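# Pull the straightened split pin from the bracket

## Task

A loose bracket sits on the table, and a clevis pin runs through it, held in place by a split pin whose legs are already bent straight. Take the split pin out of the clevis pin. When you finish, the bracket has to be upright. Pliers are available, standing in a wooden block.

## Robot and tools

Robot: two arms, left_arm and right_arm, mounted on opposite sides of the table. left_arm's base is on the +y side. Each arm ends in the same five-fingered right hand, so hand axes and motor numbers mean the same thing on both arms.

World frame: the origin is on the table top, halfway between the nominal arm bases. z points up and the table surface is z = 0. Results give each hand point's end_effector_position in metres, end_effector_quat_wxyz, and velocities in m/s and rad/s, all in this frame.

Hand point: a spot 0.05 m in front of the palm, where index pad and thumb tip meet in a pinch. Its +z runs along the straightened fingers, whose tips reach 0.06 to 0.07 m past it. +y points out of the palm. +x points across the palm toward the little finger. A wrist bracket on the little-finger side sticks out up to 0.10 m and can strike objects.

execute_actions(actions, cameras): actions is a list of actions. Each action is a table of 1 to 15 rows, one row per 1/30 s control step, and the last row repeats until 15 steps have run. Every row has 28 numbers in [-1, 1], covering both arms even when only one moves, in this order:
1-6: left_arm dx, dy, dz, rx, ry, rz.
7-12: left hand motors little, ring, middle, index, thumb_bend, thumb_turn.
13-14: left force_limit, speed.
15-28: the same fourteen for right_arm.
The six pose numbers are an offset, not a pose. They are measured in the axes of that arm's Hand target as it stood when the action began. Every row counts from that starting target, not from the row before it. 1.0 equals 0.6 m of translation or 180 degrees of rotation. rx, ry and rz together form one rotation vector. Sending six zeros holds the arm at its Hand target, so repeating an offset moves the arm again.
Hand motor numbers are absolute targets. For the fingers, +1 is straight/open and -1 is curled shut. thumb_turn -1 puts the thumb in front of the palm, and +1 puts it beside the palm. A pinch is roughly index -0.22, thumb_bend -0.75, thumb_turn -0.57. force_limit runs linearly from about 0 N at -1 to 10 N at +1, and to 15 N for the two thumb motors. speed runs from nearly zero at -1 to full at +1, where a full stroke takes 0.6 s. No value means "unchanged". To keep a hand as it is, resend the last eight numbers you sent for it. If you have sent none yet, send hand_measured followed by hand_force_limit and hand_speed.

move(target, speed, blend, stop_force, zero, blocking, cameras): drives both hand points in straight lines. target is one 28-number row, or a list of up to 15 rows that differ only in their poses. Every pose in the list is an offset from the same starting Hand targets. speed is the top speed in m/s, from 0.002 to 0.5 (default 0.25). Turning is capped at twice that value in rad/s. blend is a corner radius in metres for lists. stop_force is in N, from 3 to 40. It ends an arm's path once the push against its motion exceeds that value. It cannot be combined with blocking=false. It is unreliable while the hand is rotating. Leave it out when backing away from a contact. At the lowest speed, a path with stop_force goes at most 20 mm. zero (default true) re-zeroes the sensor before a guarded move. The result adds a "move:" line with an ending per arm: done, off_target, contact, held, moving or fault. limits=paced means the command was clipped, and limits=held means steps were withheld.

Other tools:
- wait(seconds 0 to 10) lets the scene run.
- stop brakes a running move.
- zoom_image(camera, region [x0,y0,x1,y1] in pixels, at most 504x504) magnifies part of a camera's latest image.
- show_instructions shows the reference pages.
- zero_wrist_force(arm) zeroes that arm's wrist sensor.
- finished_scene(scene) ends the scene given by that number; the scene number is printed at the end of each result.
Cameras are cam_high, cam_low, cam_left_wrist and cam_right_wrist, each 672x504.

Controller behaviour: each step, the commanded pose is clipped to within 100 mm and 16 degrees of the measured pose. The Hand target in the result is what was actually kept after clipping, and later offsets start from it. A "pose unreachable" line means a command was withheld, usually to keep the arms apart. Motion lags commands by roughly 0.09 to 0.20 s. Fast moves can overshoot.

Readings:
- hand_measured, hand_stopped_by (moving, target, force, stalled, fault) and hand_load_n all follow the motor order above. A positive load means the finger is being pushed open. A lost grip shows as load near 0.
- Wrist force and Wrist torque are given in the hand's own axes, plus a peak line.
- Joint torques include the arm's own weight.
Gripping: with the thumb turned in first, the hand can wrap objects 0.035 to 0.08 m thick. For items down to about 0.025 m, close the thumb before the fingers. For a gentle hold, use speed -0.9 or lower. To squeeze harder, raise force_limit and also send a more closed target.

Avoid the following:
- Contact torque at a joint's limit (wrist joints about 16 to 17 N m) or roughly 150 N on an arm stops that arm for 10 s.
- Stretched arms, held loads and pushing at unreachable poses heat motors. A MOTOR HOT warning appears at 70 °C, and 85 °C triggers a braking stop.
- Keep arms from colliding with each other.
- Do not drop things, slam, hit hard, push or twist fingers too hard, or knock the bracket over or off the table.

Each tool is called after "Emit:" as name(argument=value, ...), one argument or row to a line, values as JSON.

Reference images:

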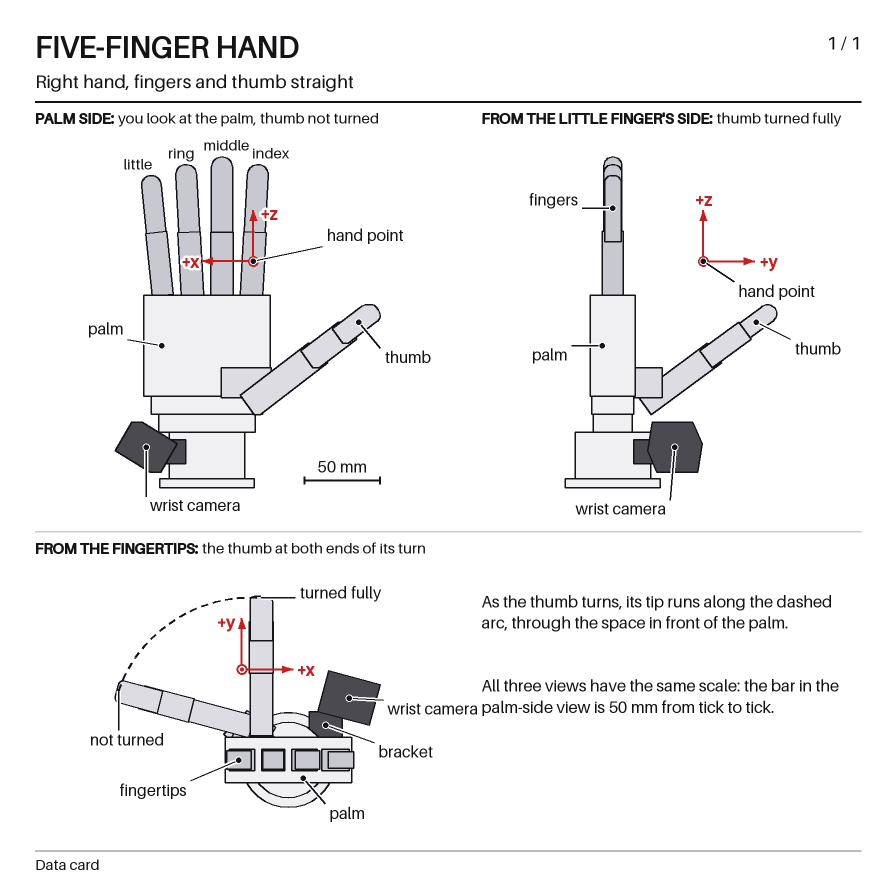

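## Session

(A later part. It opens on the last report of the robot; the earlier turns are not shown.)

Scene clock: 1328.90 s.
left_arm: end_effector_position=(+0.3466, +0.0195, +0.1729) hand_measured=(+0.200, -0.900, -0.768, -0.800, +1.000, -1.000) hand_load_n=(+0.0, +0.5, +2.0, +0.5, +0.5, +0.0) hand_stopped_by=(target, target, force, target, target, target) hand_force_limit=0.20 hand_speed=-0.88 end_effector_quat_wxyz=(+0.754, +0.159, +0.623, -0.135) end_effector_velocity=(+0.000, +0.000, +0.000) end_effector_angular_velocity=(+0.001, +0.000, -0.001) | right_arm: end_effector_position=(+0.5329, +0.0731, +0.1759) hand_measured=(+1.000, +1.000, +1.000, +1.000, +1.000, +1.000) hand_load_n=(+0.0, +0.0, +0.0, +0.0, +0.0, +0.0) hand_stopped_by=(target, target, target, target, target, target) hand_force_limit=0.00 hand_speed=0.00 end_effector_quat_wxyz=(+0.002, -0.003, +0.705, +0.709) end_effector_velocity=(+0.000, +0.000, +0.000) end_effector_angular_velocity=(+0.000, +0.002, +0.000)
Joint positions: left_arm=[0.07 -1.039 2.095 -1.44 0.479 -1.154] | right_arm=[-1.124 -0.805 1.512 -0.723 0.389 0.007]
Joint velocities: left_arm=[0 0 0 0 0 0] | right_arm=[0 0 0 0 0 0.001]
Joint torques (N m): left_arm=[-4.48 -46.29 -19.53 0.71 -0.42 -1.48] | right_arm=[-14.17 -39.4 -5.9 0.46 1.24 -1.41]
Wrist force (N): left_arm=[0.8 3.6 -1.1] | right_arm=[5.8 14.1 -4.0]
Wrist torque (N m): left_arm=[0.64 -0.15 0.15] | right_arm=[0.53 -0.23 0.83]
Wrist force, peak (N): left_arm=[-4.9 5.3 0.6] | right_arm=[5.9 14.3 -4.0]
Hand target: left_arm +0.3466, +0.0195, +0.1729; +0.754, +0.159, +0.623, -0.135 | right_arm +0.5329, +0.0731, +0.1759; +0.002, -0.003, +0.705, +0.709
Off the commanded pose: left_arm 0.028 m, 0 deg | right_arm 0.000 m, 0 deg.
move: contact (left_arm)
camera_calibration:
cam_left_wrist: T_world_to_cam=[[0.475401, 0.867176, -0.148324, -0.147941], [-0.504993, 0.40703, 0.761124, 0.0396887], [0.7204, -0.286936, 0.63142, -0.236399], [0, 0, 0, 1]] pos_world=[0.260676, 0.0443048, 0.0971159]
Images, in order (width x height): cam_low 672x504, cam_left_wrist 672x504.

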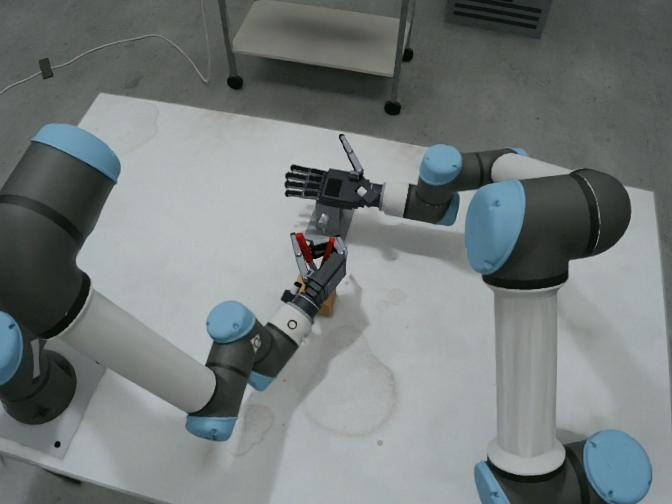

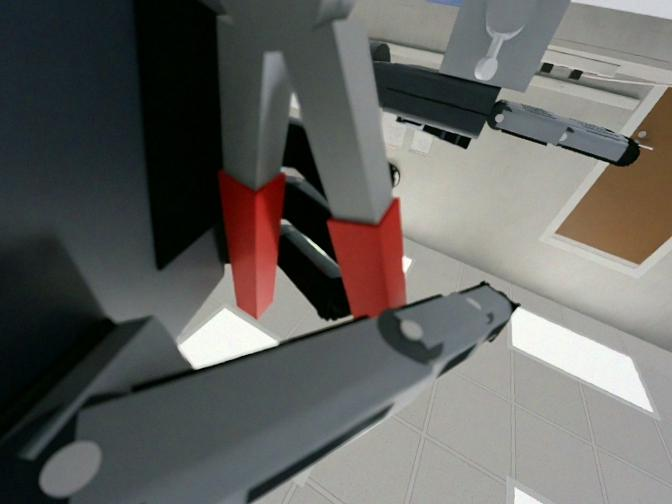

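Emit:
move(
  target=[-0.0162,-0.0057,-0.0126,0,0,0,0.2,-0.9,-0.95,-0.8,1,-1,0.2,-0.88,0,0,0,0,0,0,1,1,1,1,1,1,0,0],
  speed=0.03,
  cameras=[],
)

Emit:
move(
  target=[0.0655,-0.0048,-0.0116,0,0,0,0.2,-0.9,-0.95,-0.8,1,-1,0.2,-0.88,0,0,0,0,0,0,1,1,1,1,1,1,0,0],
  speed=0.03,
  stop_force=3,
  cameras=["cam_low"],
)

Scene clock: 1341.27 s.
left_arm: end_effector_position=(+0.3368, +0.0195, +0.1807) hand_measured=(+0.200, -0.900, -0.768, -0.800, +1.000, -1.000) hand_load_n=(+0.0, +0.0, +1.5, +0.5, +1.0, +0.0) hand_stopped_by=(target, target, force, target, target, target) hand_force_limit=0.20 hand_speed=-0.88 end_effector_quat_wxyz=(+0.754, +0.159, +0.623, -0.135) end_effector_velocity=(-0.001, +0.000, +0.001) end_effector_angular_velocity=(+0.001, +0.000, +0.000) | right_arm: end_effector_position=(+0.5329, +0.0731, +0.1759) hand_measured=(+1.000, +1.000, +1.000, +1.000, +1.000, +1.000) hand_load_n=(+0.0, +0.0, +0.0, +0.0, +0.0, -0.5) hand_stopped_by=(target, target, target, target, target, target) hand_force_limit=0.00 hand_speed=0.00 end_effector_quat_wxyz=(+0.002, -0.003, +0.705, +0.709) end_effector_velocity=(+0.001, +0.000, +0.000) end_effector_angular_velocity=(+0.000, -0.001, -0.001)
Joint positions: left_arm=[0.047 -1.063 2.107 -1.445 0.459 -1.135] | right_arm=[-1.124 -0.805 1.512 -0.723 0.389 0.007]
Joint velocities: left_arm=[-0.003 -0.003 0.002 -0.001 -0.002 0.003] | right_arm=[-0.001 0 0 -0.001 0 0]
Joint torques (N m): left_arm=[-7.64 -46.24 -2.5 -4.23 -0.89 2.83] | right_arm=[-13.79 -39.55 -5.66 0.5 1.14 -1.41]
Wrist force (N): left_arm=[0.7 3.4 -0.9] | right_arm=[5.7 14.2 -4.0]
Wrist torque (N m): left_arm=[0.61 -0.14 0.15] | right_arm=[0.54 -0.21 0.82]
Wrist force, peak (N): left_arm=[0.9 3.8 -0.8] | right_arm=[5.8 14.2 -4.3]
Hand target: left_arm +0.3366, +0.0195, +0.1809; +0.754, +0.159, +0.623, -0.135 | right_arm +0.5329, +0.0731, +0.1759; +0.002, -0.003, +0.705, +0.709
Off the commanded pose: left_arm 0.000 m, 0 deg | right_arm 0.000 m, 0 deg.
move: done
No camera images: "cameras" was empty.

Scene clock: 1343.73 s.
left_arm: end_effector_position=(+0.3365, +0.0196, +0.1417) hand_measured=(+0.200, -0.900, -0.768, -0.800, +1.000, -1.000) hand_load_n=(+0.0, +0.0, +1.5, +0.5, +1.0, +0.0) hand_stopped_by=(target, target, force, target, target, target) hand_force_limit=0.20 hand_speed=-0.88 end_effector_quat_wxyz=(+0.754, +0.159, +0.623, -0.135) end_effector_velocity=(+0.000, +0.000, +0.000) end_effector_angular_velocity=(-0.002, +0.000, +0.001) | right_arm: end_effector_position=(+0.5329, +0.0731, +0.1759) hand_measured=(+1.000, +1.000, +1.000, +1.000, +1.000, +1.000) hand_load_n=(+0.0, +0.0, +0.0, +0.0, +0.0, +0.0) hand_stopped_by=(target, target, target, target, target, target) hand_force_limit=0.00 hand_speed=0.00 end_effector_quat_wxyz=(+0.002, -0.003, +0.705, +0.709) end_effector_velocity=(+0.000, +0.000, +0.000) end_effector_angular_velocity=(+0.000, -0.001, +0.001)
Joint positions: left_arm=[0.047 -0.968 2.111 -1.543 0.459 -1.136] | right_arm=[-1.124 -0.805 1.512 -0.723 0.389 0.007]
Joint velocities: left_arm=[0 -0.001 0 -0.001 -0.001 0] | right_arm=[0.001 0 0 0 0 -0.001]
Joint torques (N m): left_arm=[-4.44 -46.4 -1.72 0.91 0.24 -2.42] | right_arm=[-13.71 -39.59 -6.04 0.54 1.04 -1.3]
Wrist force (N): left_arm=[0.2 2.7 -0.9] | right_arm=[5.5 14.2 -4.0]
Wrist torque (N m): left_arm=[0.52 -0.12 0.10] | right_arm=[0.54 -0.18 0.82]
Wrist force, peak (N): left_arm=[-7.9 6.1 -2.1] | right_arm=[5.9 14.3 -4.0]
Hand target: left_arm +0.3365, +0.0196, +0.1417; +0.754, +0.159, +0.623, -0.135 | right_arm +0.5329, +0.0731, +0.1759; +0.002, -0.003, +0.705, +0.709
Off the commanded pose: left_arm 0.001 m, 0 deg | right_arm 0.000 m, 0 deg.
move: contact (left_arm)
Images, in order (width x height): cam_low 672x504.

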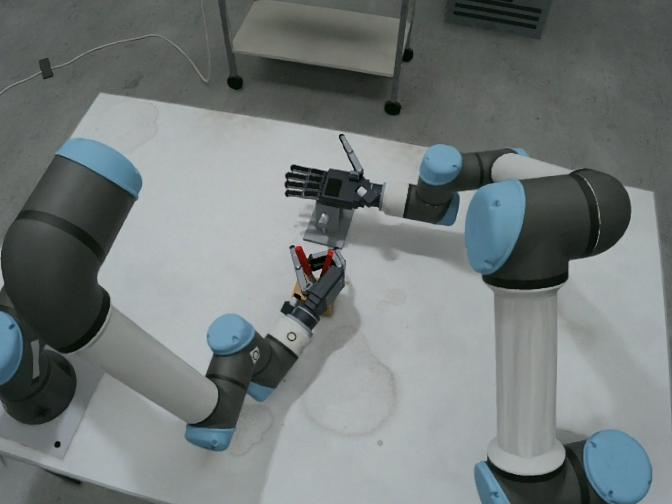

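Emit:
execute_actions(
  actions=[
    [[0,0,0,0,0,0,0.6,0.0,0.0,0.0,1,-1,0.2,-0.7,0,0,0,0,0,0,1,1,1,1,1,1,0,0]],
    [[0,0,0,0,0,0,0.6,0.0,0.0,0.0,1,-1,0.2,-0.7,0,0,0,0,0,0,1,1,1,1,1,1,0,0]],
    [[0,0,0,0,0,0,1,1,1,1,1,-1,0.2,-0.6,0,0,0,0,0,0,1,1,1,1,1,1,0,0]],
    [[0,0,0,0,0,0,1,1,1,1,1,-1,0.2,-0.6,0,0,0,0,0,0,1,1,1,1,1,1,0,0]],
    [[0,0,0,0,0,0,1,1,1,1,1,-1,0.2,-0.6,0,0,0,0,0,0,1,1,1,1,1,1,0,0]],
    [[0,0,0,0,0,0,1,1,1,1,1,-1,0.2,-0.6,0,0,0,0,0,0,1,1,1,1,1,1,0,0]],
  ],
  cameras=["cam_low","cam_left_wrist","cam_high"],
)

Emit:
zoom_image(
  camera="cam_low",
  region=[250, 200, 390, 320],
)

Emit:
zoom_image(
  camera="cam_left_wrist",
  region=[160, 0, 520, 380],
)

Scene clock: 1354.63 s.
left_arm: end_effector_position=(+0.3365, +0.0196, +0.1417) hand_measured=(+1.000, +1.000, +1.000, +1.000, +1.000, -1.000) hand_load_n=(+0.0, +0.0, +0.0, +0.0, +0.0, -0.5) hand_stopped_by=(target, target, target, target, target, target) hand_force_limit=0.20 hand_speed=-0.60 end_effector_quat_wxyz=(+0.754, +0.159, +0.623, -0.135) end_effector_velocity=(+0.000, +0.000, +0.000) end_effector_angular_velocity=(+0.001, +0.000, +0.000) | right_arm: end_effector_position=(+0.5329, +0.0731, +0.1759) hand_measured=(+1.000, +1.000, +1.000, +1.000, +1.000, +1.000) hand_load_n=(+0.0, +0.0, +0.0, +0.0, +0.0, +0.0) hand_stopped_by=(target, target, target, target, target, target) hand_force_limit=0.00 hand_speed=0.00 end_effector_quat_wxyz=(+0.002, -0.003, +0.705, +0.709) end_effector_velocity=(+0.000, +0.000, +0.000) end_effector_angular_velocity=(+0.000, +0.000, -0.001)
Joint positions: left_arm=[0.047 -0.968 2.111 -1.543 0.459 -1.136] | right_arm=[-1.124 -0.805 1.512 -0.723 0.389 0.007]
Joint velocities: left_arm=[0 0 0.001 0.001 0 0] | right_arm=[0 0 0 0 0 0]
Joint torques (N m): left_arm=[-2.74 -41.66 -5.53 0.47 0.73 -2.5] | right_arm=[-14.09 -39.27 -5.64 0.72 0.9 -1.33]
Wrist force (N): left_arm=[-1.2 3.2 -0.9] | right_arm=[5.7 14.1 -4.0]
Wrist torque (N m): left_arm=[0.57 -0.03 0.11] | right_arm=[0.52 -0.21 0.82]
Wrist force, peak (N): left_arm=[-1.2 3.4 -1.1] | right_arm=[5.6 14.5 -3.9]
Hand target: left_arm +0.3365, +0.0196, +0.1417; +0.754, +0.159, +0.623, -0.135 | right_arm +0.5329, +0.0731, +0.1759; +0.002, -0.003, +0.705, +0.709
Off the commanded pose: left_arm 0.000 m, 0 deg | right_arm 0.000 m, 0 deg.
camera_calibration:
cam_left_wrist: T_world_to_cam=[[0.475433, 0.867128, -0.1485, -0.147869], [-0.504692, 0.40709, 0.761291, 0.0581729], [0.720589, -0.286996, 0.631177, -0.209487], [0, 0, 0, 1]] pos_world=[0.250615, 0.0444177, 0.0659784]
Images, in order (width x height): cam_high 672x504, cam_low 672x504, cam_left_wrist 672x504.

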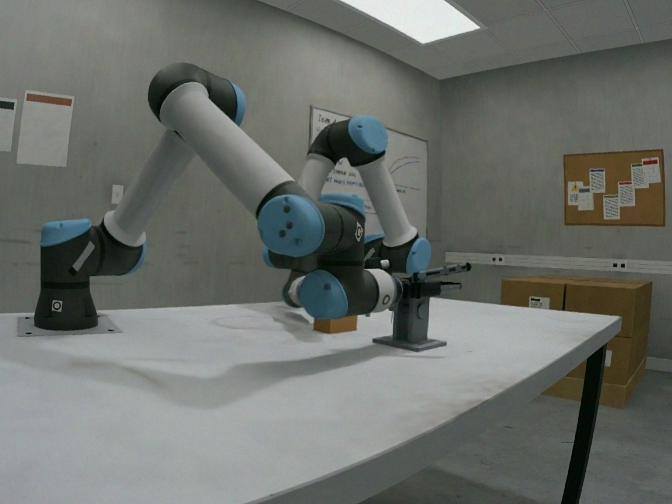

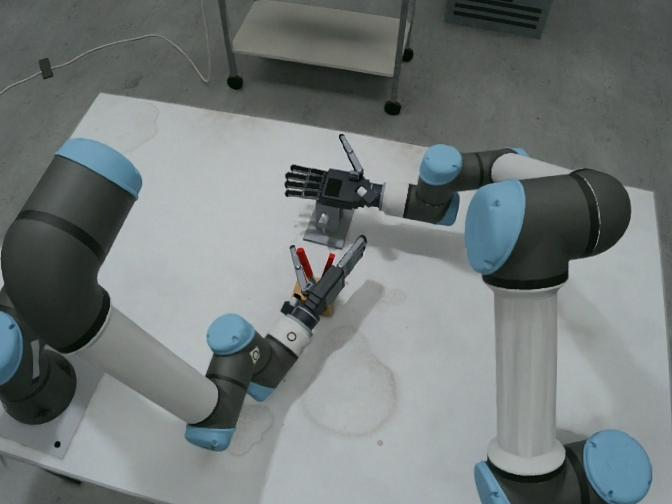

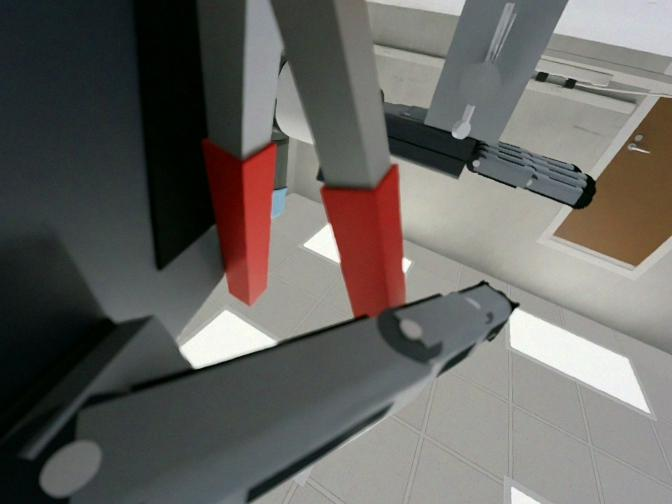

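Scaled by 3.600 from the camera's 672x504 image, which has a finer 960x720 frame.

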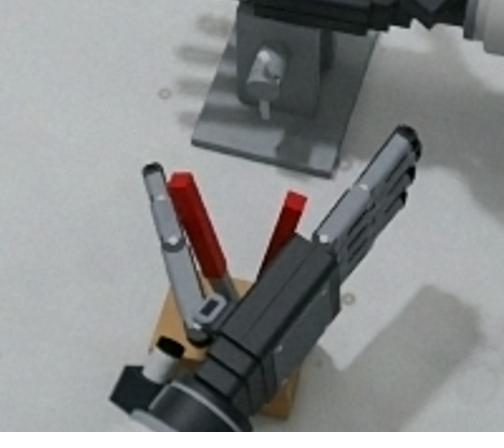

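Scaled by 1.326 from the camera's 672x504 image, which has a finer 960x720 frame.

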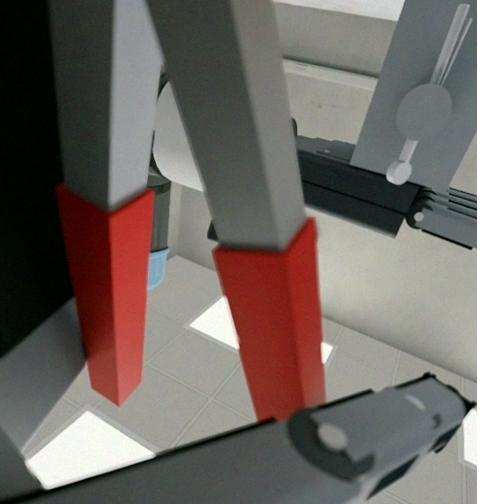

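Emit:
move(
  target=[-0.048,0.0027,-0.177,0,0,0,1,1,1,1,1,-1,0.2,-0.6,0,0,0,0,0,0,1,1,1,1,1,1,0,0],
  speed=0.04,
  cameras=["cam_low","cam_left_wrist"],
)

Emit:
zoom_image(
  camera="cam_low",
  region=[250, 200, 390, 320],
)

Scene clock: 1394.83 s.
left_arm: end_effector_position=(+0.2365, +0.0645, +0.1515) hand_measured=(+1.000, +1.000, +1.000, +1.000, +1.000, -1.000) hand_load_n=(+0.0, +0.0, +0.0, +0.0, +0.0, +0.0) hand_stopped_by=(target, target, target, target, target, target) hand_force_limit=0.20 hand_speed=-0.60 end_effector_quat_wxyz=(+0.753, +0.159, +0.624, -0.135) end_effector_velocity=(+0.000, +0.000, +0.000) end_effector_angular_velocity=(+0.000, -0.001, +0.000) | right_arm: end_effector_position=(+0.5329, +0.0731, +0.1759) hand_measured=(+1.000, +1.000, +1.000, +1.000, +1.000, +1.000) hand_load_n=(+0.0, +0.0, +0.0, +0.0, +0.0, +0.5) hand_stopped_by=(target, target, target, target, target, target) hand_force_limit=0.00 hand_speed=0.00 end_effector_quat_wxyz=(+0.002, -0.003, +0.705, +0.709) end_effector_velocity=(-0.001, +0.000, +0.000) end_effector_angular_velocity=(+0.000, +0.000, +0.001)
Joint positions: left_arm=[-0.21 -1.028 2.38 -2.153 0.242 -0.713] | right_arm=[-1.124 -0.805 1.512 -0.723 0.389 0.007]
Joint velocities: left_arm=[-0.001 0 0 -0.002 0 0.002] | right_arm=[0.001 0 0 0 0 0]
Joint torques (N m): left_arm=[-9.58 -23.27 3.44 -5.31 -0.43 2.99] | right_arm=[-13.76 -39.65 -5.69 0.85 0.69 -1.28]
Wrist force (N): left_arm=[-0.4 3.5 -0.7] | right_arm=[5.6 14.1 -3.9]
Wrist torque (N m): left_arm=[0.59 -0.06 0.16] | right_arm=[0.52 -0.20 0.82]
Wrist force, peak (N): left_arm=[-1.3 3.5 -1.1] | right_arm=[5.8 14.3 -3.9]
Hand target: left_arm +0.2365, +0.0645, +0.1515; +0.753, +0.159, +0.624, -0.135 | right_arm +0.5329, +0.0731, +0.1759; +0.002, -0.003, +0.705, +0.709
Off the commanded pose: left_arm 0.000 m, 0 deg | right_arm 0.000 m, 0 deg.
move: done
camera_calibration:
cam_left_wrist: T_world_to_cam=[[0.475742, 0.866938, -0.148617, -0.137838], [-0.503781, 0.407068, 0.761906, -0.0183754], [0.721023, -0.2876, 0.630407, -0.130663], [0, 0, 0, 1]] pos_world=[0.150529, 0.0893983, 0.0758859]
Images, in order (width x height): cam_low 672x504, cam_left_wrist 672x504.

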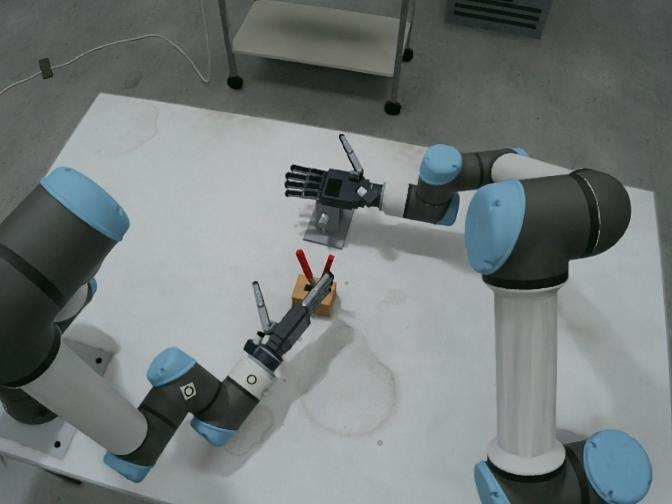

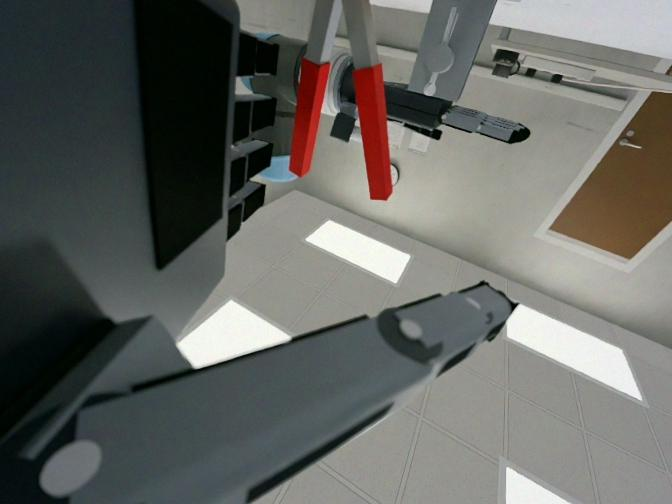

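Scaled by 3.600 from the camera's 672x504 image, which has a finer 960x720 frame.

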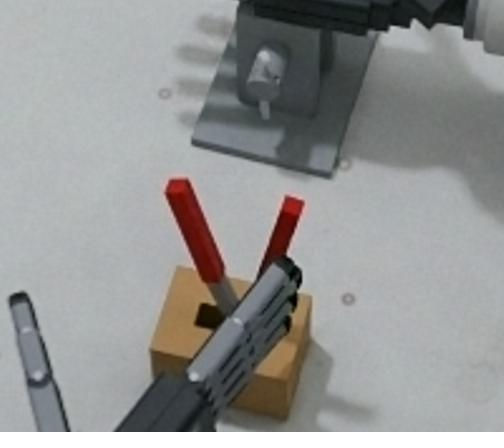

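Emit:
move(
  target=[
    [-0.032,-0.0323,-0.072,0,0,0,1,1,1,1,1,-1,0.2,-0.6,0,0,0,0,0,0,1,1,1,1,1,1,0,0],
    [-0.032,-0.0323,-0.072,0.3609,0.0697,-0.1045,1,1,1,1,1,-1,0.2,-0.6,0,0,0,0,0,0,1,1,1,1,1,1,0,0],
    [0.0215,-0.0285,-0.0252,0.3609,0.0697,-0.1045,1,1,1,1,1,-1,0.2,-0.6,0,0,0,0,0,0,1,1,1,1,1,1,0,0],
  ],
  speed=0.12,
  cameras=["cam_low","cam_left_wrist"],
)

Emit:
zoom_image(
  camera="cam_low",
  region=[250, 200, 390, 320],
)

Scene clock: 1436.50 s.
left_arm: end_effector_position=(+0.2189, +0.0549, +0.1356) hand_measured=(+1.000, +1.000, +1.000, +1.000, +1.000, -1.000) hand_load_n=(+0.0, +0.0, +0.0, +0.0, +0.0, +0.0) hand_stopped_by=(target, target, target, target, target, target) hand_force_limit=0.20 hand_speed=-0.60 end_effector_quat_wxyz=(+0.453, +0.451, +0.544, -0.544) end_effector_velocity=(+0.001, -0.001, +0.000) end_effector_angular_velocity=(-0.002, -0.001, -0.001) | right_arm: end_effector_position=(+0.5329, +0.0731, +0.1759) hand_measured=(+1.000, +1.000, +1.000, +1.000, +1.000, +1.000) hand_load_n=(+0.0, +0.0, +0.0, +0.0, +0.0, +0.0) hand_stopped_by=(target, target, target, target, target, target) hand_force_limit=0.00 hand_speed=0.00 end_effector_quat_wxyz=(+0.002, -0.003, +0.705, +0.709) end_effector_velocity=(+0.000, +0.000, +0.000) end_effector_angular_velocity=(+0.000, +0.000, +0.000)
Joint positions: left_arm=[0.31 -1.347 2.517 -1.171 1.832 -1.756] | right_arm=[-1.124 -0.805 1.512 -0.723 0.389 0.007]
Joint velocities: left_arm=[0.002 0.002 -0.002 -0.002 0.003 0.001] | right_arm=[0 0 0 0 0 0]
Joint torques (N m): left_arm=[12.41 -12.63 -19.51 -4.57 1.27 2.71] | right_arm=[-13.86 -39.38 -6.21 1.08 0.37 -1.08]
Wrist force (N): left_arm=[-0.9 3.8 -0.7] | right_arm=[5.7 14.2 -4.1]
Wrist torque (N m): left_arm=[0.59 0.06 0.12] | right_arm=[0.55 -0.21 0.83]
Wrist force, peak (N): left_arm=[-0.9 4.7 -0.8] | right_arm=[5.7 14.3 -4.2]
Hand target: left_arm +0.2190, +0.0549, +0.1355; +0.453, +0.451, +0.544, -0.544 | right_arm +0.5329, +0.0731, +0.1759; +0.002, -0.003, +0.705, +0.709
Off the commanded pose: left_arm 0.001 m, 0 deg | right_arm 0.000 m, 0 deg.
move: done
camera_calibration:
cam_left_wrist: T_world_to_cam=[[0.913363, -0.0456279, -0.40458, -0.134491], [0.373632, 0.488733, 0.788378, -0.211361], [0.16176, -0.871239, 0.463439, 0.0664339], [0, 0, 0, 1]] pos_world=[0.191064, 0.155042, 0.0814317]
Images, in order (width x height): cam_low 672x504, cam_left_wrist 672x504.

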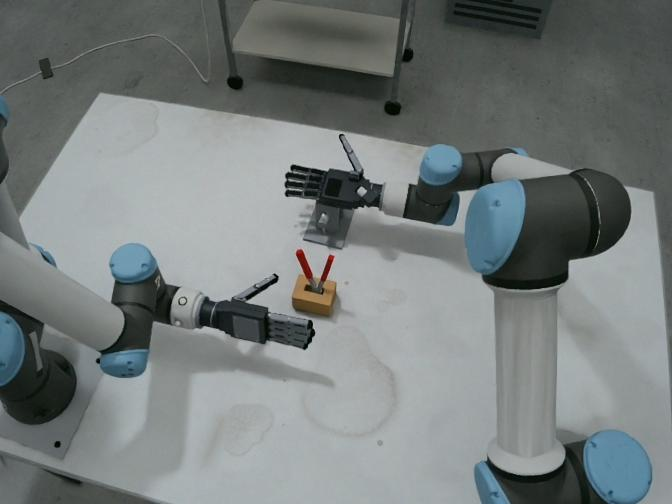

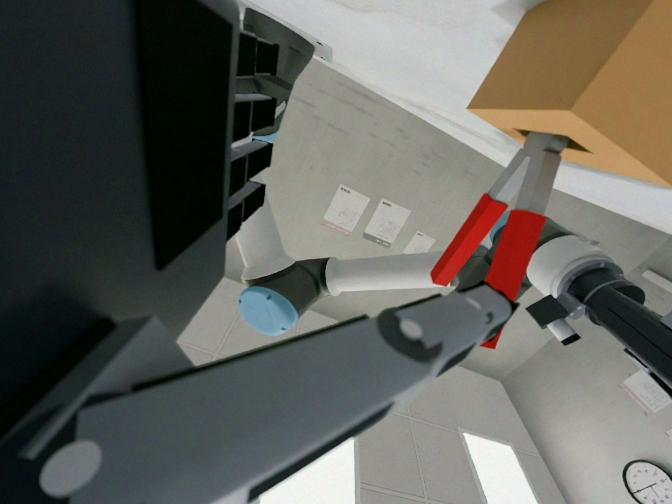

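Scaled by 3.600 from the camera's 672x504 image, which has a finer 960x720 frame.

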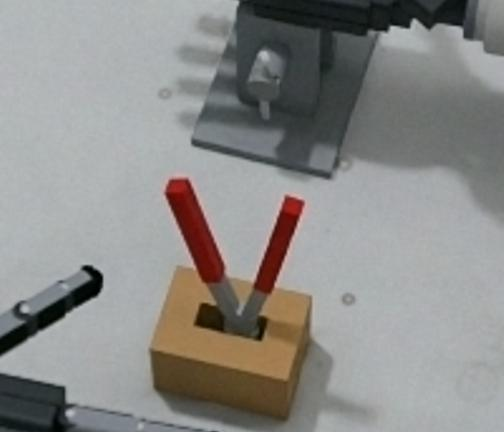

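Emit:
move(
  target=[-0.0222,0.1147,0,0,0,0,1,1,1,1,1,-1,0.2,-0.6,0,0,0,0,0,0,1,1,1,1,1,1,0,0],
  speed=0.06,
  stop_force=4,
  cameras=["cam_low","cam_left_wrist"],
)

Emit:
zoom_image(
  camera="cam_low",
  region=[240, 210, 380, 330],
)

Scene clock: 1447.40 s.
left_arm: end_effector_position=(+0.2892, +0.0551, +0.1360) hand_measured=(+1.000, +1.000, +1.000, +1.000, +1.000, -1.000) hand_load_n=(+0.0, +0.0, +0.0, +0.0, +0.0, +0.0) hand_stopped_by=(target, target, target, target, target, target) hand_force_limit=0.20 hand_speed=-0.60 end_effector_quat_wxyz=(+0.453, +0.451, +0.544, -0.544) end_effector_velocity=(+0.000, +0.000, +0.002) end_effector_angular_velocity=(-0.003, -0.002, -0.001) | right_arm: end_effector_position=(+0.5329, +0.0731, +0.1759) hand_measured=(+1.000, +1.000, +1.000, +1.000, +1.000, +1.000) hand_load_n=(+0.0, +0.0, +0.0, +0.0, +0.0, +0.0) hand_stopped_by=(target, target, target, target, target, target) hand_force_limit=0.00 hand_speed=0.00 end_effector_quat_wxyz=(+0.002, -0.003, +0.705, +0.709) end_effector_velocity=(+0.000, +0.000, +0.000) end_effector_angular_velocity=(+0.000, +0.000, +0.000)
Joint positions: left_arm=[0.547 -1.26 2.368 -1.109 2.069 -1.756] | right_arm=[-1.124 -0.805 1.512 -0.723 0.389 0.007]
Joint velocities: left_arm=[0 -0.003 0 -0.001 0.001 0] | right_arm=[0 0 0 0 0 0]
Joint torques (N m): left_arm=[11.7 -17.55 -17.78 0.99 1.36 2.71] | right_arm=[-13.93 -39.81 -6.09 1.16 0.13 -1.04]
Wrist force (N): left_arm=[-0.7 3.6 -1.0] | right_arm=[5.7 14.1 -4.0]
Wrist torque (N m): left_arm=[0.58 0.03 0.14] | right_arm=[0.52 -0.21 0.82]
Wrist force, peak (N): left_arm=[-1.0 4.1 -1.1] | right_arm=[5.9 14.3 -4.1]
Hand target: left_arm +0.2892, +0.0551, +0.1360; +0.453, +0.451, +0.544, -0.544 | right_arm +0.5329, +0.0731, +0.1759; +0.002, -0.003, +0.705, +0.709
Off the commanded pose: left_arm 0.000 m, 0 deg | right_arm 0.000 m, 0 deg.
move: done
camera_calibration:
cam_left_wrist: T_world_to_cam=[[0.913496, -0.0457086, -0.404271, -0.198625], [0.373418, 0.48865, 0.78853, -0.237958], [0.161505, -0.871282, 0.463449, 0.0550733], [0, 0, 0, 1]] pos_world=[0.261406, 0.155184, 0.0818149]
Images, in order (width x height): cam_low 672x504, cam_left_wrist 672x504.

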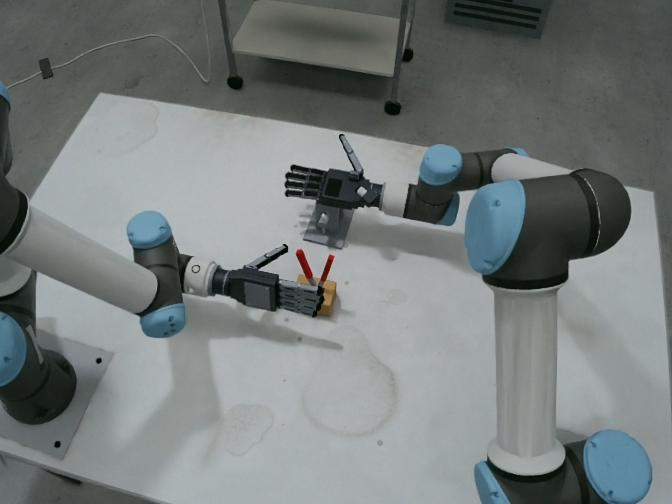

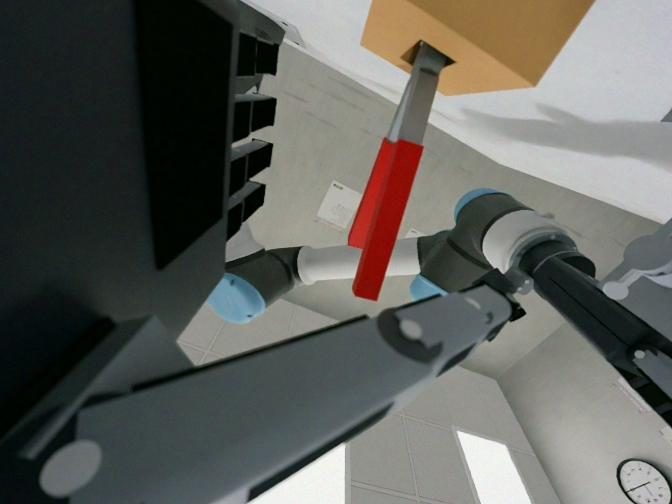

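Scaled by 3.600 from the camera's 672x504 image, which has a finer 960x720 frame.

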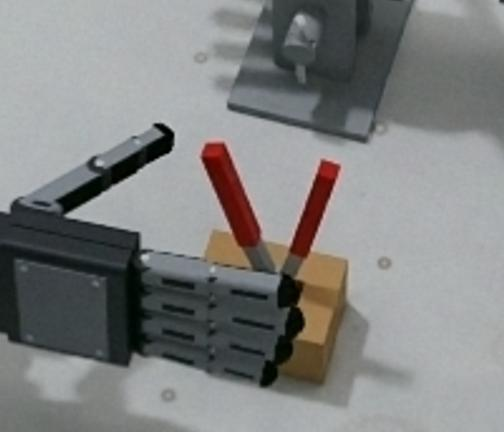

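Emit:
move(
  target=[-0.0025,0.0131,0,0,0,0,1,1,1,1,1,-1,0.2,-0.6,0,0,0,0,0,0,1,1,1,1,1,1,0,0],
  speed=0.06,
  stop_force=4,
  cameras=[],
)

Emit:
move(
  target=[0,0,0.0833,0,0,0,1,1,1,1,1,-1,0.2,-0.6,0,0,0,0,0,0,1,1,1,1,1,1,0,0],
  speed=0.02,
  stop_force=3,
  cameras=["cam_low","cam_left_wrist"],
)

Emit:
zoom_image(
  camera="cam_low",
  region=[240, 210, 380, 330],
)

Scene clock: 1460.47 s.
left_arm: end_effector_position=(+0.2972, +0.0551, +0.1360) hand_measured=(+1.000, +1.000, +1.000, +1.000, +1.000, -1.000) hand_load_n=(+0.0, +0.0, +0.0, +0.0, +0.0, +0.0) hand_stopped_by=(target, target, target, target, target, target) hand_force_limit=0.20 hand_speed=-0.60 end_effector_quat_wxyz=(+0.453, +0.451, +0.544, -0.544) end_effector_velocity=(+0.000, +0.000, -0.001) end_effector_angular_velocity=(+0.002, +0.001, +0.000) | right_arm: end_effector_position=(+0.5329, +0.0731, +0.1759) hand_measured=(+1.000, +1.000, +1.000, +1.000, +1.000, +1.000) hand_load_n=(+0.0, +0.0, +0.0, +0.0, +0.0, +0.0) hand_stopped_by=(target, target, target, target, target, target) hand_force_limit=0.00 hand_speed=0.00 end_effector_quat_wxyz=(+0.002, -0.003, +0.705, +0.709) end_effector_velocity=(+0.000, +0.000, +0.000) end_effector_angular_velocity=(+0.000, +0.000, +0.000)
Joint positions: left_arm=[0.57 -1.249 2.349 -1.101 2.092 -1.756] | right_arm=[-1.124 -0.805 1.512 -0.723 0.389 0.007]
Joint velocities: left_arm=[0 0.001 0.001 0.001 0 0] | right_arm=[0 0 0 0 0 -0.001]
Joint torques (N m): left_arm=[11.2 -18.46 -18.43 0.92 1.33 2.07] | right_arm=[-13.64 -38.9 -6.2 1.17 -0.02 -1.05]
Wrist force (N): left_arm=[-0.6 3.4 -0.9] | right_arm=[5.8 13.9 -3.9]
Wrist torque (N m): left_arm=[0.54 0.01 0.13] | right_arm=[0.49 -0.23 0.82]
Wrist force, peak (N): left_arm=[-0.7 3.8 -0.6] | right_arm=[5.9 14.3 -4.2]
Hand target: left_arm +0.2972, +0.0551, +0.1360; +0.453, +0.451, +0.544, -0.544 | right_arm +0.5329, +0.0731, +0.1759; +0.002, -0.003, +0.705, +0.709
Off the commanded pose: left_arm 0.000 m, 0 deg | right_arm 0.000 m, 0 deg.
move: done
No camera images: "cameras" was empty.

Scene clock: 1464.00 s.
left_arm: end_effector_position=(+0.2973, +0.0051, +0.1360) hand_measured=(+1.000, +1.000, +1.000, +1.000, +1.000, -1.000) hand_load_n=(+0.0, +0.0, +0.0, +0.0, +0.0, +0.0) hand_stopped_by=(target, target, target, target, target, target) hand_force_limit=0.20 hand_speed=-0.60 end_effector_quat_wxyz=(+0.453, +0.451, +0.544, -0.544) end_effector_velocity=(+0.000, +0.000, +0.000) end_effector_angular_velocity=(-0.002, -0.001, +0.001) | right_arm: end_effector_position=(+0.5329, +0.0731, +0.1759) hand_measured=(+1.000, +1.000, +1.000, +1.000, +1.000, +1.000) hand_load_n=(+0.0, +0.0, +0.0, +0.0, +0.0, +0.0) hand_stopped_by=(target, target, target, target, target, target) hand_force_limit=0.00 hand_speed=0.00 end_effector_quat_wxyz=(+0.002, -0.003, +0.705, +0.709) end_effector_velocity=(+0.001, +0.000, +0.000) end_effector_angular_velocity=(+0.000, +0.001, -0.001)
Joint positions: left_arm=[0.499 -1.198 2.257 -1.06 2.021 -1.756] | right_arm=[-1.124 -0.805 1.512 -0.723 0.389 0.007]
Joint velocities: left_arm=[0 0 0 -0.002 -0.001 0] | right_arm=[-0.001 0 0 0 0 0.001]
Joint torques (N m): left_arm=[-7.19 -22.21 -19.82 0.83 -0.92 -1.28] | right_arm=[-13.74 -39.16 -6.38 1.27 -0.12 -1.05]
Wrist force (N): left_arm=[-1.0 3.6 -0.9] | right_arm=[5.6 14.3 -3.9]
Wrist torque (N m): left_arm=[0.56 0.05 0.12] | right_arm=[0.54 -0.20 0.82]
Wrist force, peak (N): left_arm=[-0.8 4.0 -0.6] | right_arm=[5.7 14.3 -4.0]
Hand target: left_arm +0.2973, +0.0051, +0.1360; +0.453, +0.451, +0.544, -0.544 | right_arm +0.5329, +0.0731, +0.1759; +0.002, -0.003, +0.705, +0.709
Off the commanded pose: left_arm 0.000 m, 0 deg | right_arm 0.000 m, 0 deg.
move: done
camera_calibration:
cam_left_wrist: T_world_to_cam=[[0.913479, -0.0457214, -0.404309, -0.208212], [0.373452, 0.488672, 0.788501, -0.216591], [0.161523, -0.871269, 0.463466, 0.0102026], [0, 0, 0, 1]] pos_world=[0.269436, 0.105211, 0.0818716]
Images, in order (width x height): cam_low 672x504, cam_left_wrist 672x504.

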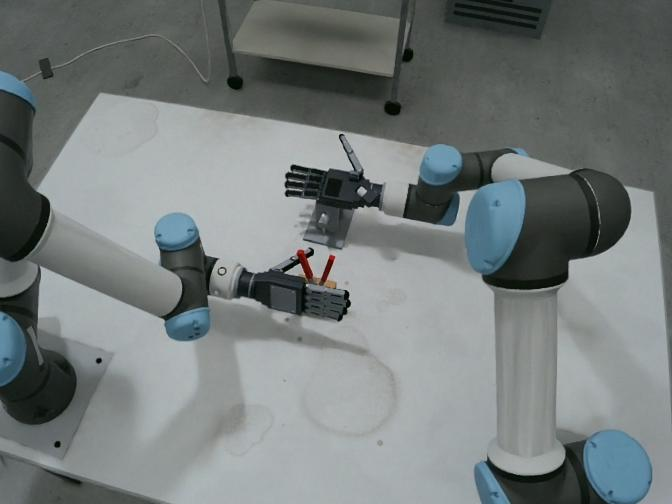

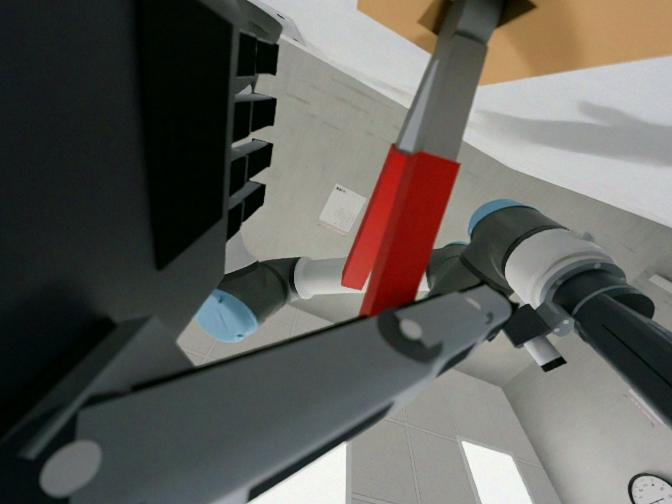

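Scaled by 3.600 from the camera's 672x504 image, which has a finer 960x720 frame.

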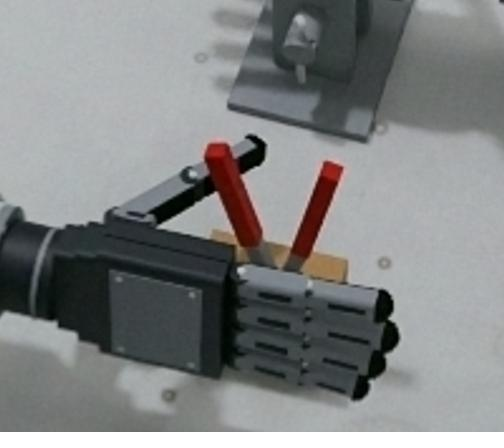

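Emit:
execute_actions(
  actions=[
    [[0,0,0,0,0,0,1,-0.9,-0.9,-0.9,1,-1,-0.5,-0.75,0,0,0,0,0,0,1,1,1,1,1,1,0,0]],
    [[0,0,0,0,0,0,1,-0.9,-0.9,-0.9,1,-1,-0.5,-0.75,0,0,0,0,0,0,1,1,1,1,1,1,0,0]],
    [[0,0,0,0,0,0,1,-0.9,-0.9,-0.9,1,-1,-0.5,-0.75,0,0,0,0,0,0,1,1,1,1,1,1,0,0]],
    [[0,0,0,0,0,0,1,-0.9,-0.9,-0.9,1,-1,-0.5,-0.75,0,0,0,0,0,0,1,1,1,1,1,1,0,0]],
    [[0,0,0,0,0,0,1,-0.9,-0.9,-0.9,1,-1,-0.5,-0.75,0,0,0,0,0,0,1,1,1,1,1,1,0,0]],
    [[0,0,0,0,0,0,1,-0.9,-0.9,-0.9,1,-1,-0.5,-0.75,0,0,0,0,0,0,1,1,1,1,1,1,0,0]],
    [[0,0,0,0,0,0,1,-0.9,-0.9,-0.9,1,-1,-0.5,-0.75,0,0,0,0,0,0,1,1,1,1,1,1,0,0]],
    [[0,0,0,0,0,0,1,-0.9,-0.9,-0.9,1,-1,-0.5,-0.75,0,0,0,0,0,0,1,1,1,1,1,1,0,0]],
  ],
  cameras=["cam_low","cam_left_wrist"],
)

Emit:
zoom_image(
  camera="cam_low",
  region=[250, 210, 390, 330],
)

Scene clock: 1478.77 s.
left_arm: end_effector_position=(+0.2973, +0.0051, +0.1360) hand_measured=(+1.000, -0.136, -0.068, -0.012, +1.000, -1.000) hand_load_n=(+0.0, +4.0, +1.0, +0.5, +0.5, +1.0) hand_stopped_by=(target, force, force, force, target, target) hand_force_limit=-0.50 hand_speed=-0.75 end_effector_quat_wxyz=(+0.453, +0.451, +0.544, -0.544) end_effector_velocity=(+0.000, +0.000, +0.000) end_effector_angular_velocity=(+0.000, +0.000, +0.000) | right_arm: end_effector_position=(+0.5329, +0.0731, +0.1759) hand_measured=(+1.000, +1.000, +1.000, +1.000, +1.000, +1.000) hand_load_n=(+0.0, +0.0, +0.0, +0.0, +0.0, +0.0) hand_stopped_by=(target, target, target, target, target, target) hand_force_limit=0.00 hand_speed=0.00 end_effector_quat_wxyz=(+0.002, -0.003, +0.705, +0.709) end_effector_velocity=(+0.000, +0.000, +0.000) end_effector_angular_velocity=(+0.000, +0.003, +0.000)
Joint positions: left_arm=[0.499 -1.198 2.257 -1.06 2.021 -1.756] | right_arm=[-1.124 -0.805 1.512 -0.723 0.389 0.007]
Joint velocities: left_arm=[0 0 0 -0.001 0 0] | right_arm=[0 0 0 0.001 0 0.002]
Joint torques (N m): left_arm=[-8.22 -23.38 -12.13 0.56 -1.16 -2.45] | right_arm=[-13.8 -39.02 -6.78 1.36 -0.5 -0.9]
Wrist force (N): left_arm=[-1.4 3.8 0.0] | right_arm=[5.7 14.1 -4.0]
Wrist torque (N m): left_arm=[0.59 -0.08 0.12] | right_arm=[0.53 -0.22 0.82]
Wrist force, peak (N): left_arm=[-1.6 4.0 -0.4] | right_arm=[5.8 14.3 -4.1]
Hand target: left_arm +0.2973, +0.0051, +0.1360; +0.453, +0.451, +0.544, -0.544 | right_arm +0.5329, +0.0731, +0.1759; +0.002, -0.003, +0.705, +0.709
Off the commanded pose: left_arm 0.000 m, 0 deg | right_arm 0.000 m, 0 deg.
camera_calibration:
cam_left_wrist: T_world_to_cam=[[0.913475, -0.0457208, -0.404319, -0.20821], [0.373461, 0.488672, 0.788497, -0.216592], [0.161529, -0.871269, 0.463464, 0.0102016], [0, 0, 0, 1]] pos_world=[0.269435, 0.105211, 0.0818709]
Images, in order (width x height): cam_low 672x504, cam_left_wrist 672x504.

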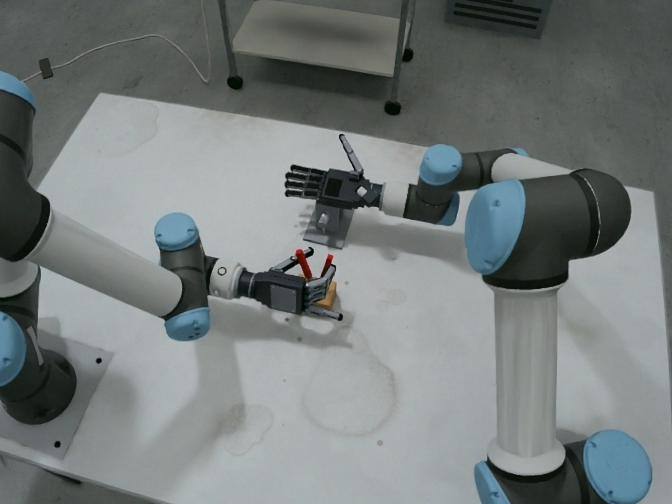

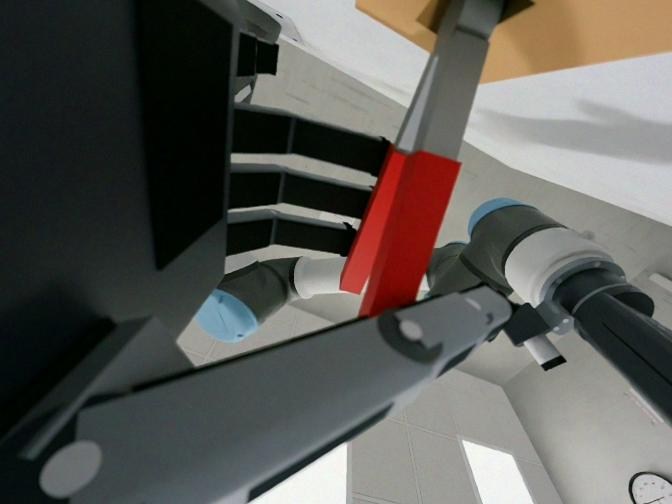

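Scaled by 3.600 from the camera's 672x504 image, which has a finer 960x720 frame.

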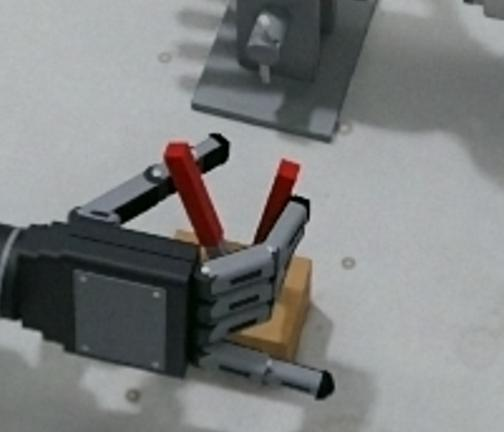

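Emit:
execute_actions(
  actions=[
    [[0,0,0,0,0,0,1,-0.92,-0.92,-0.92,1,-1,-0.2,-0.8,0,0,0,0,0,0,1,1,1,1,1,1,0,0]],
    [[0,0,0,0,0,0,1,-0.92,-0.92,-0.92,1,-1,-0.2,-0.8,0,0,0,0,0,0,1,1,1,1,1,1,0,0]],
    [[0,0,0,0,0,0,1,-0.92,-0.92,-0.92,1,-1,-0.2,-0.8,0,0,0,0,0,0,1,1,1,1,1,1,0,0]],
    [[0,0,0,0,0,0,1,-0.92,-0.92,-0.92,1,-1,-0.2,-0.8,0,0,0,0,0,0,1,1,1,1,1,1,0,0]],
  ],
  cameras=["cam_low","cam_left_wrist"],
)

Emit:
zoom_image(
  camera="cam_low",
  region=[250, 210, 390, 330],
)

Emit:
zoom_image(
  camera="cam_left_wrist",
  region=[300, 0, 660, 360],
)

Scene clock: 1487.27 s.
left_arm: end_effector_position=(+0.2973, +0.0051, +0.1360) hand_measured=(+1.000, -0.136, -0.110, -0.076, +1.000, -1.000) hand_load_n=(+0.0, +0.0, +1.0, +4.0, +0.5, +0.0) hand_stopped_by=(target, force, force, force, target, target) hand_force_limit=-0.20 hand_speed=-0.80 end_effector_quat_wxyz=(+0.453, +0.451, +0.544, -0.544) end_effector_velocity=(+0.000, +0.000, -0.001) end_effector_angular_velocity=(+0.002, +0.001, +0.000) | right_arm: end_effector_position=(+0.5329, +0.0731, +0.1759) hand_measured=(+1.000, +1.000, +1.000, +1.000, +1.000, +1.000) hand_load_n=(+0.5, +0.0, +0.0, +0.0, +0.0, +0.0) hand_stopped_by=(target, target, target, target, target, target) hand_force_limit=0.00 hand_speed=0.00 end_effector_quat_wxyz=(+0.002, -0.003, +0.705, +0.709) end_effector_velocity=(+0.000, +0.000, -0.001) end_effector_angular_velocity=(+0.000, +0.000, -0.001)
Joint positions: left_arm=[0.499 -1.198 2.257 -1.06 2.021 -1.756] | right_arm=[-1.124 -0.805 1.512 -0.723 0.389 0.007]
Joint velocities: left_arm=[0 0.003 0 -0.001 0 0] | right_arm=[-0.001 0.001 0 0 0 0]
Joint torques (N m): left_arm=[-6.38 -25.1 -4.47 0.99 -1.38 -2.51] | right_arm=[-13.97 -38.84 -6.72 1.53 -0.54 -0.96]
Wrist force (N): left_arm=[-2.1 3.1 -1.1] | right_arm=[5.6 14.1 -4.0]
Wrist torque (N m): left_arm=[0.55 0.01 0.14] | right_arm=[0.53 -0.20 0.82]
Wrist force, peak (N): left_arm=[-2.2 3.8 -0.9] | right_arm=[5.6 14.4 -4.1]
Hand target: left_arm +0.2973, +0.0051, +0.1360; +0.453, +0.451, +0.544, -0.544 | right_arm +0.5329, +0.0731, +0.1759; +0.002, -0.003, +0.705, +0.709
Off the commanded pose: left_arm 0.000 m, 0 deg | right_arm 0.000 m, 0 deg.
camera_calibration:
cam_left_wrist: T_world_to_cam=[[0.913475, -0.0457211, -0.404319, -0.20821], [0.373461, 0.488672, 0.788497, -0.216592], [0.161528, -0.871269, 0.463464, 0.0102015], [0, 0, 0, 1]] pos_world=[0.269435, 0.105211, 0.081871]
Images, in order (width x height): cam_low 672x504, cam_left_wrist 672x504.

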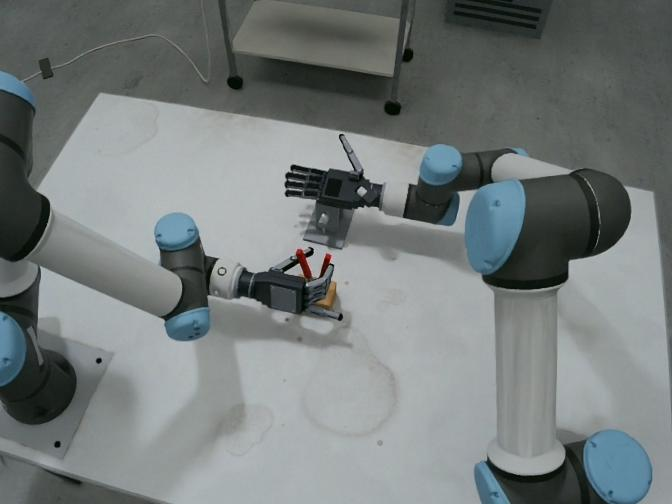

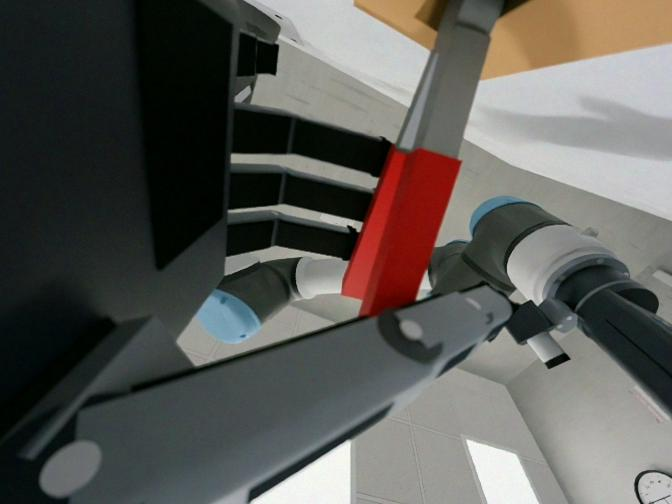

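Scaled by 3.600 from the camera's 672x504 image, which has a finer 960x720 frame.

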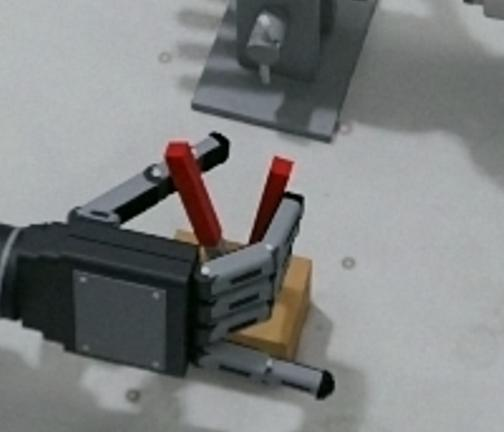

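Scaled by 1.400 from the camera's 672x504 image, which has a finer 960x720 frame.

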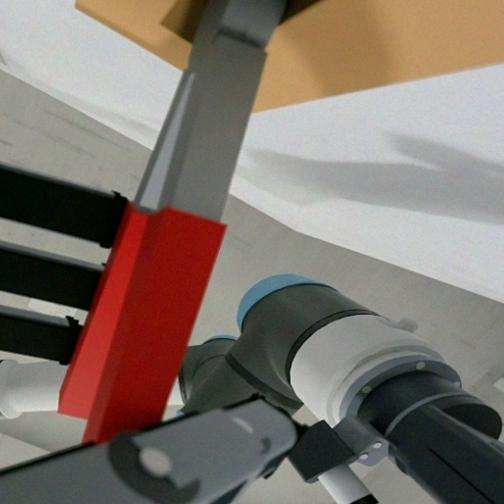

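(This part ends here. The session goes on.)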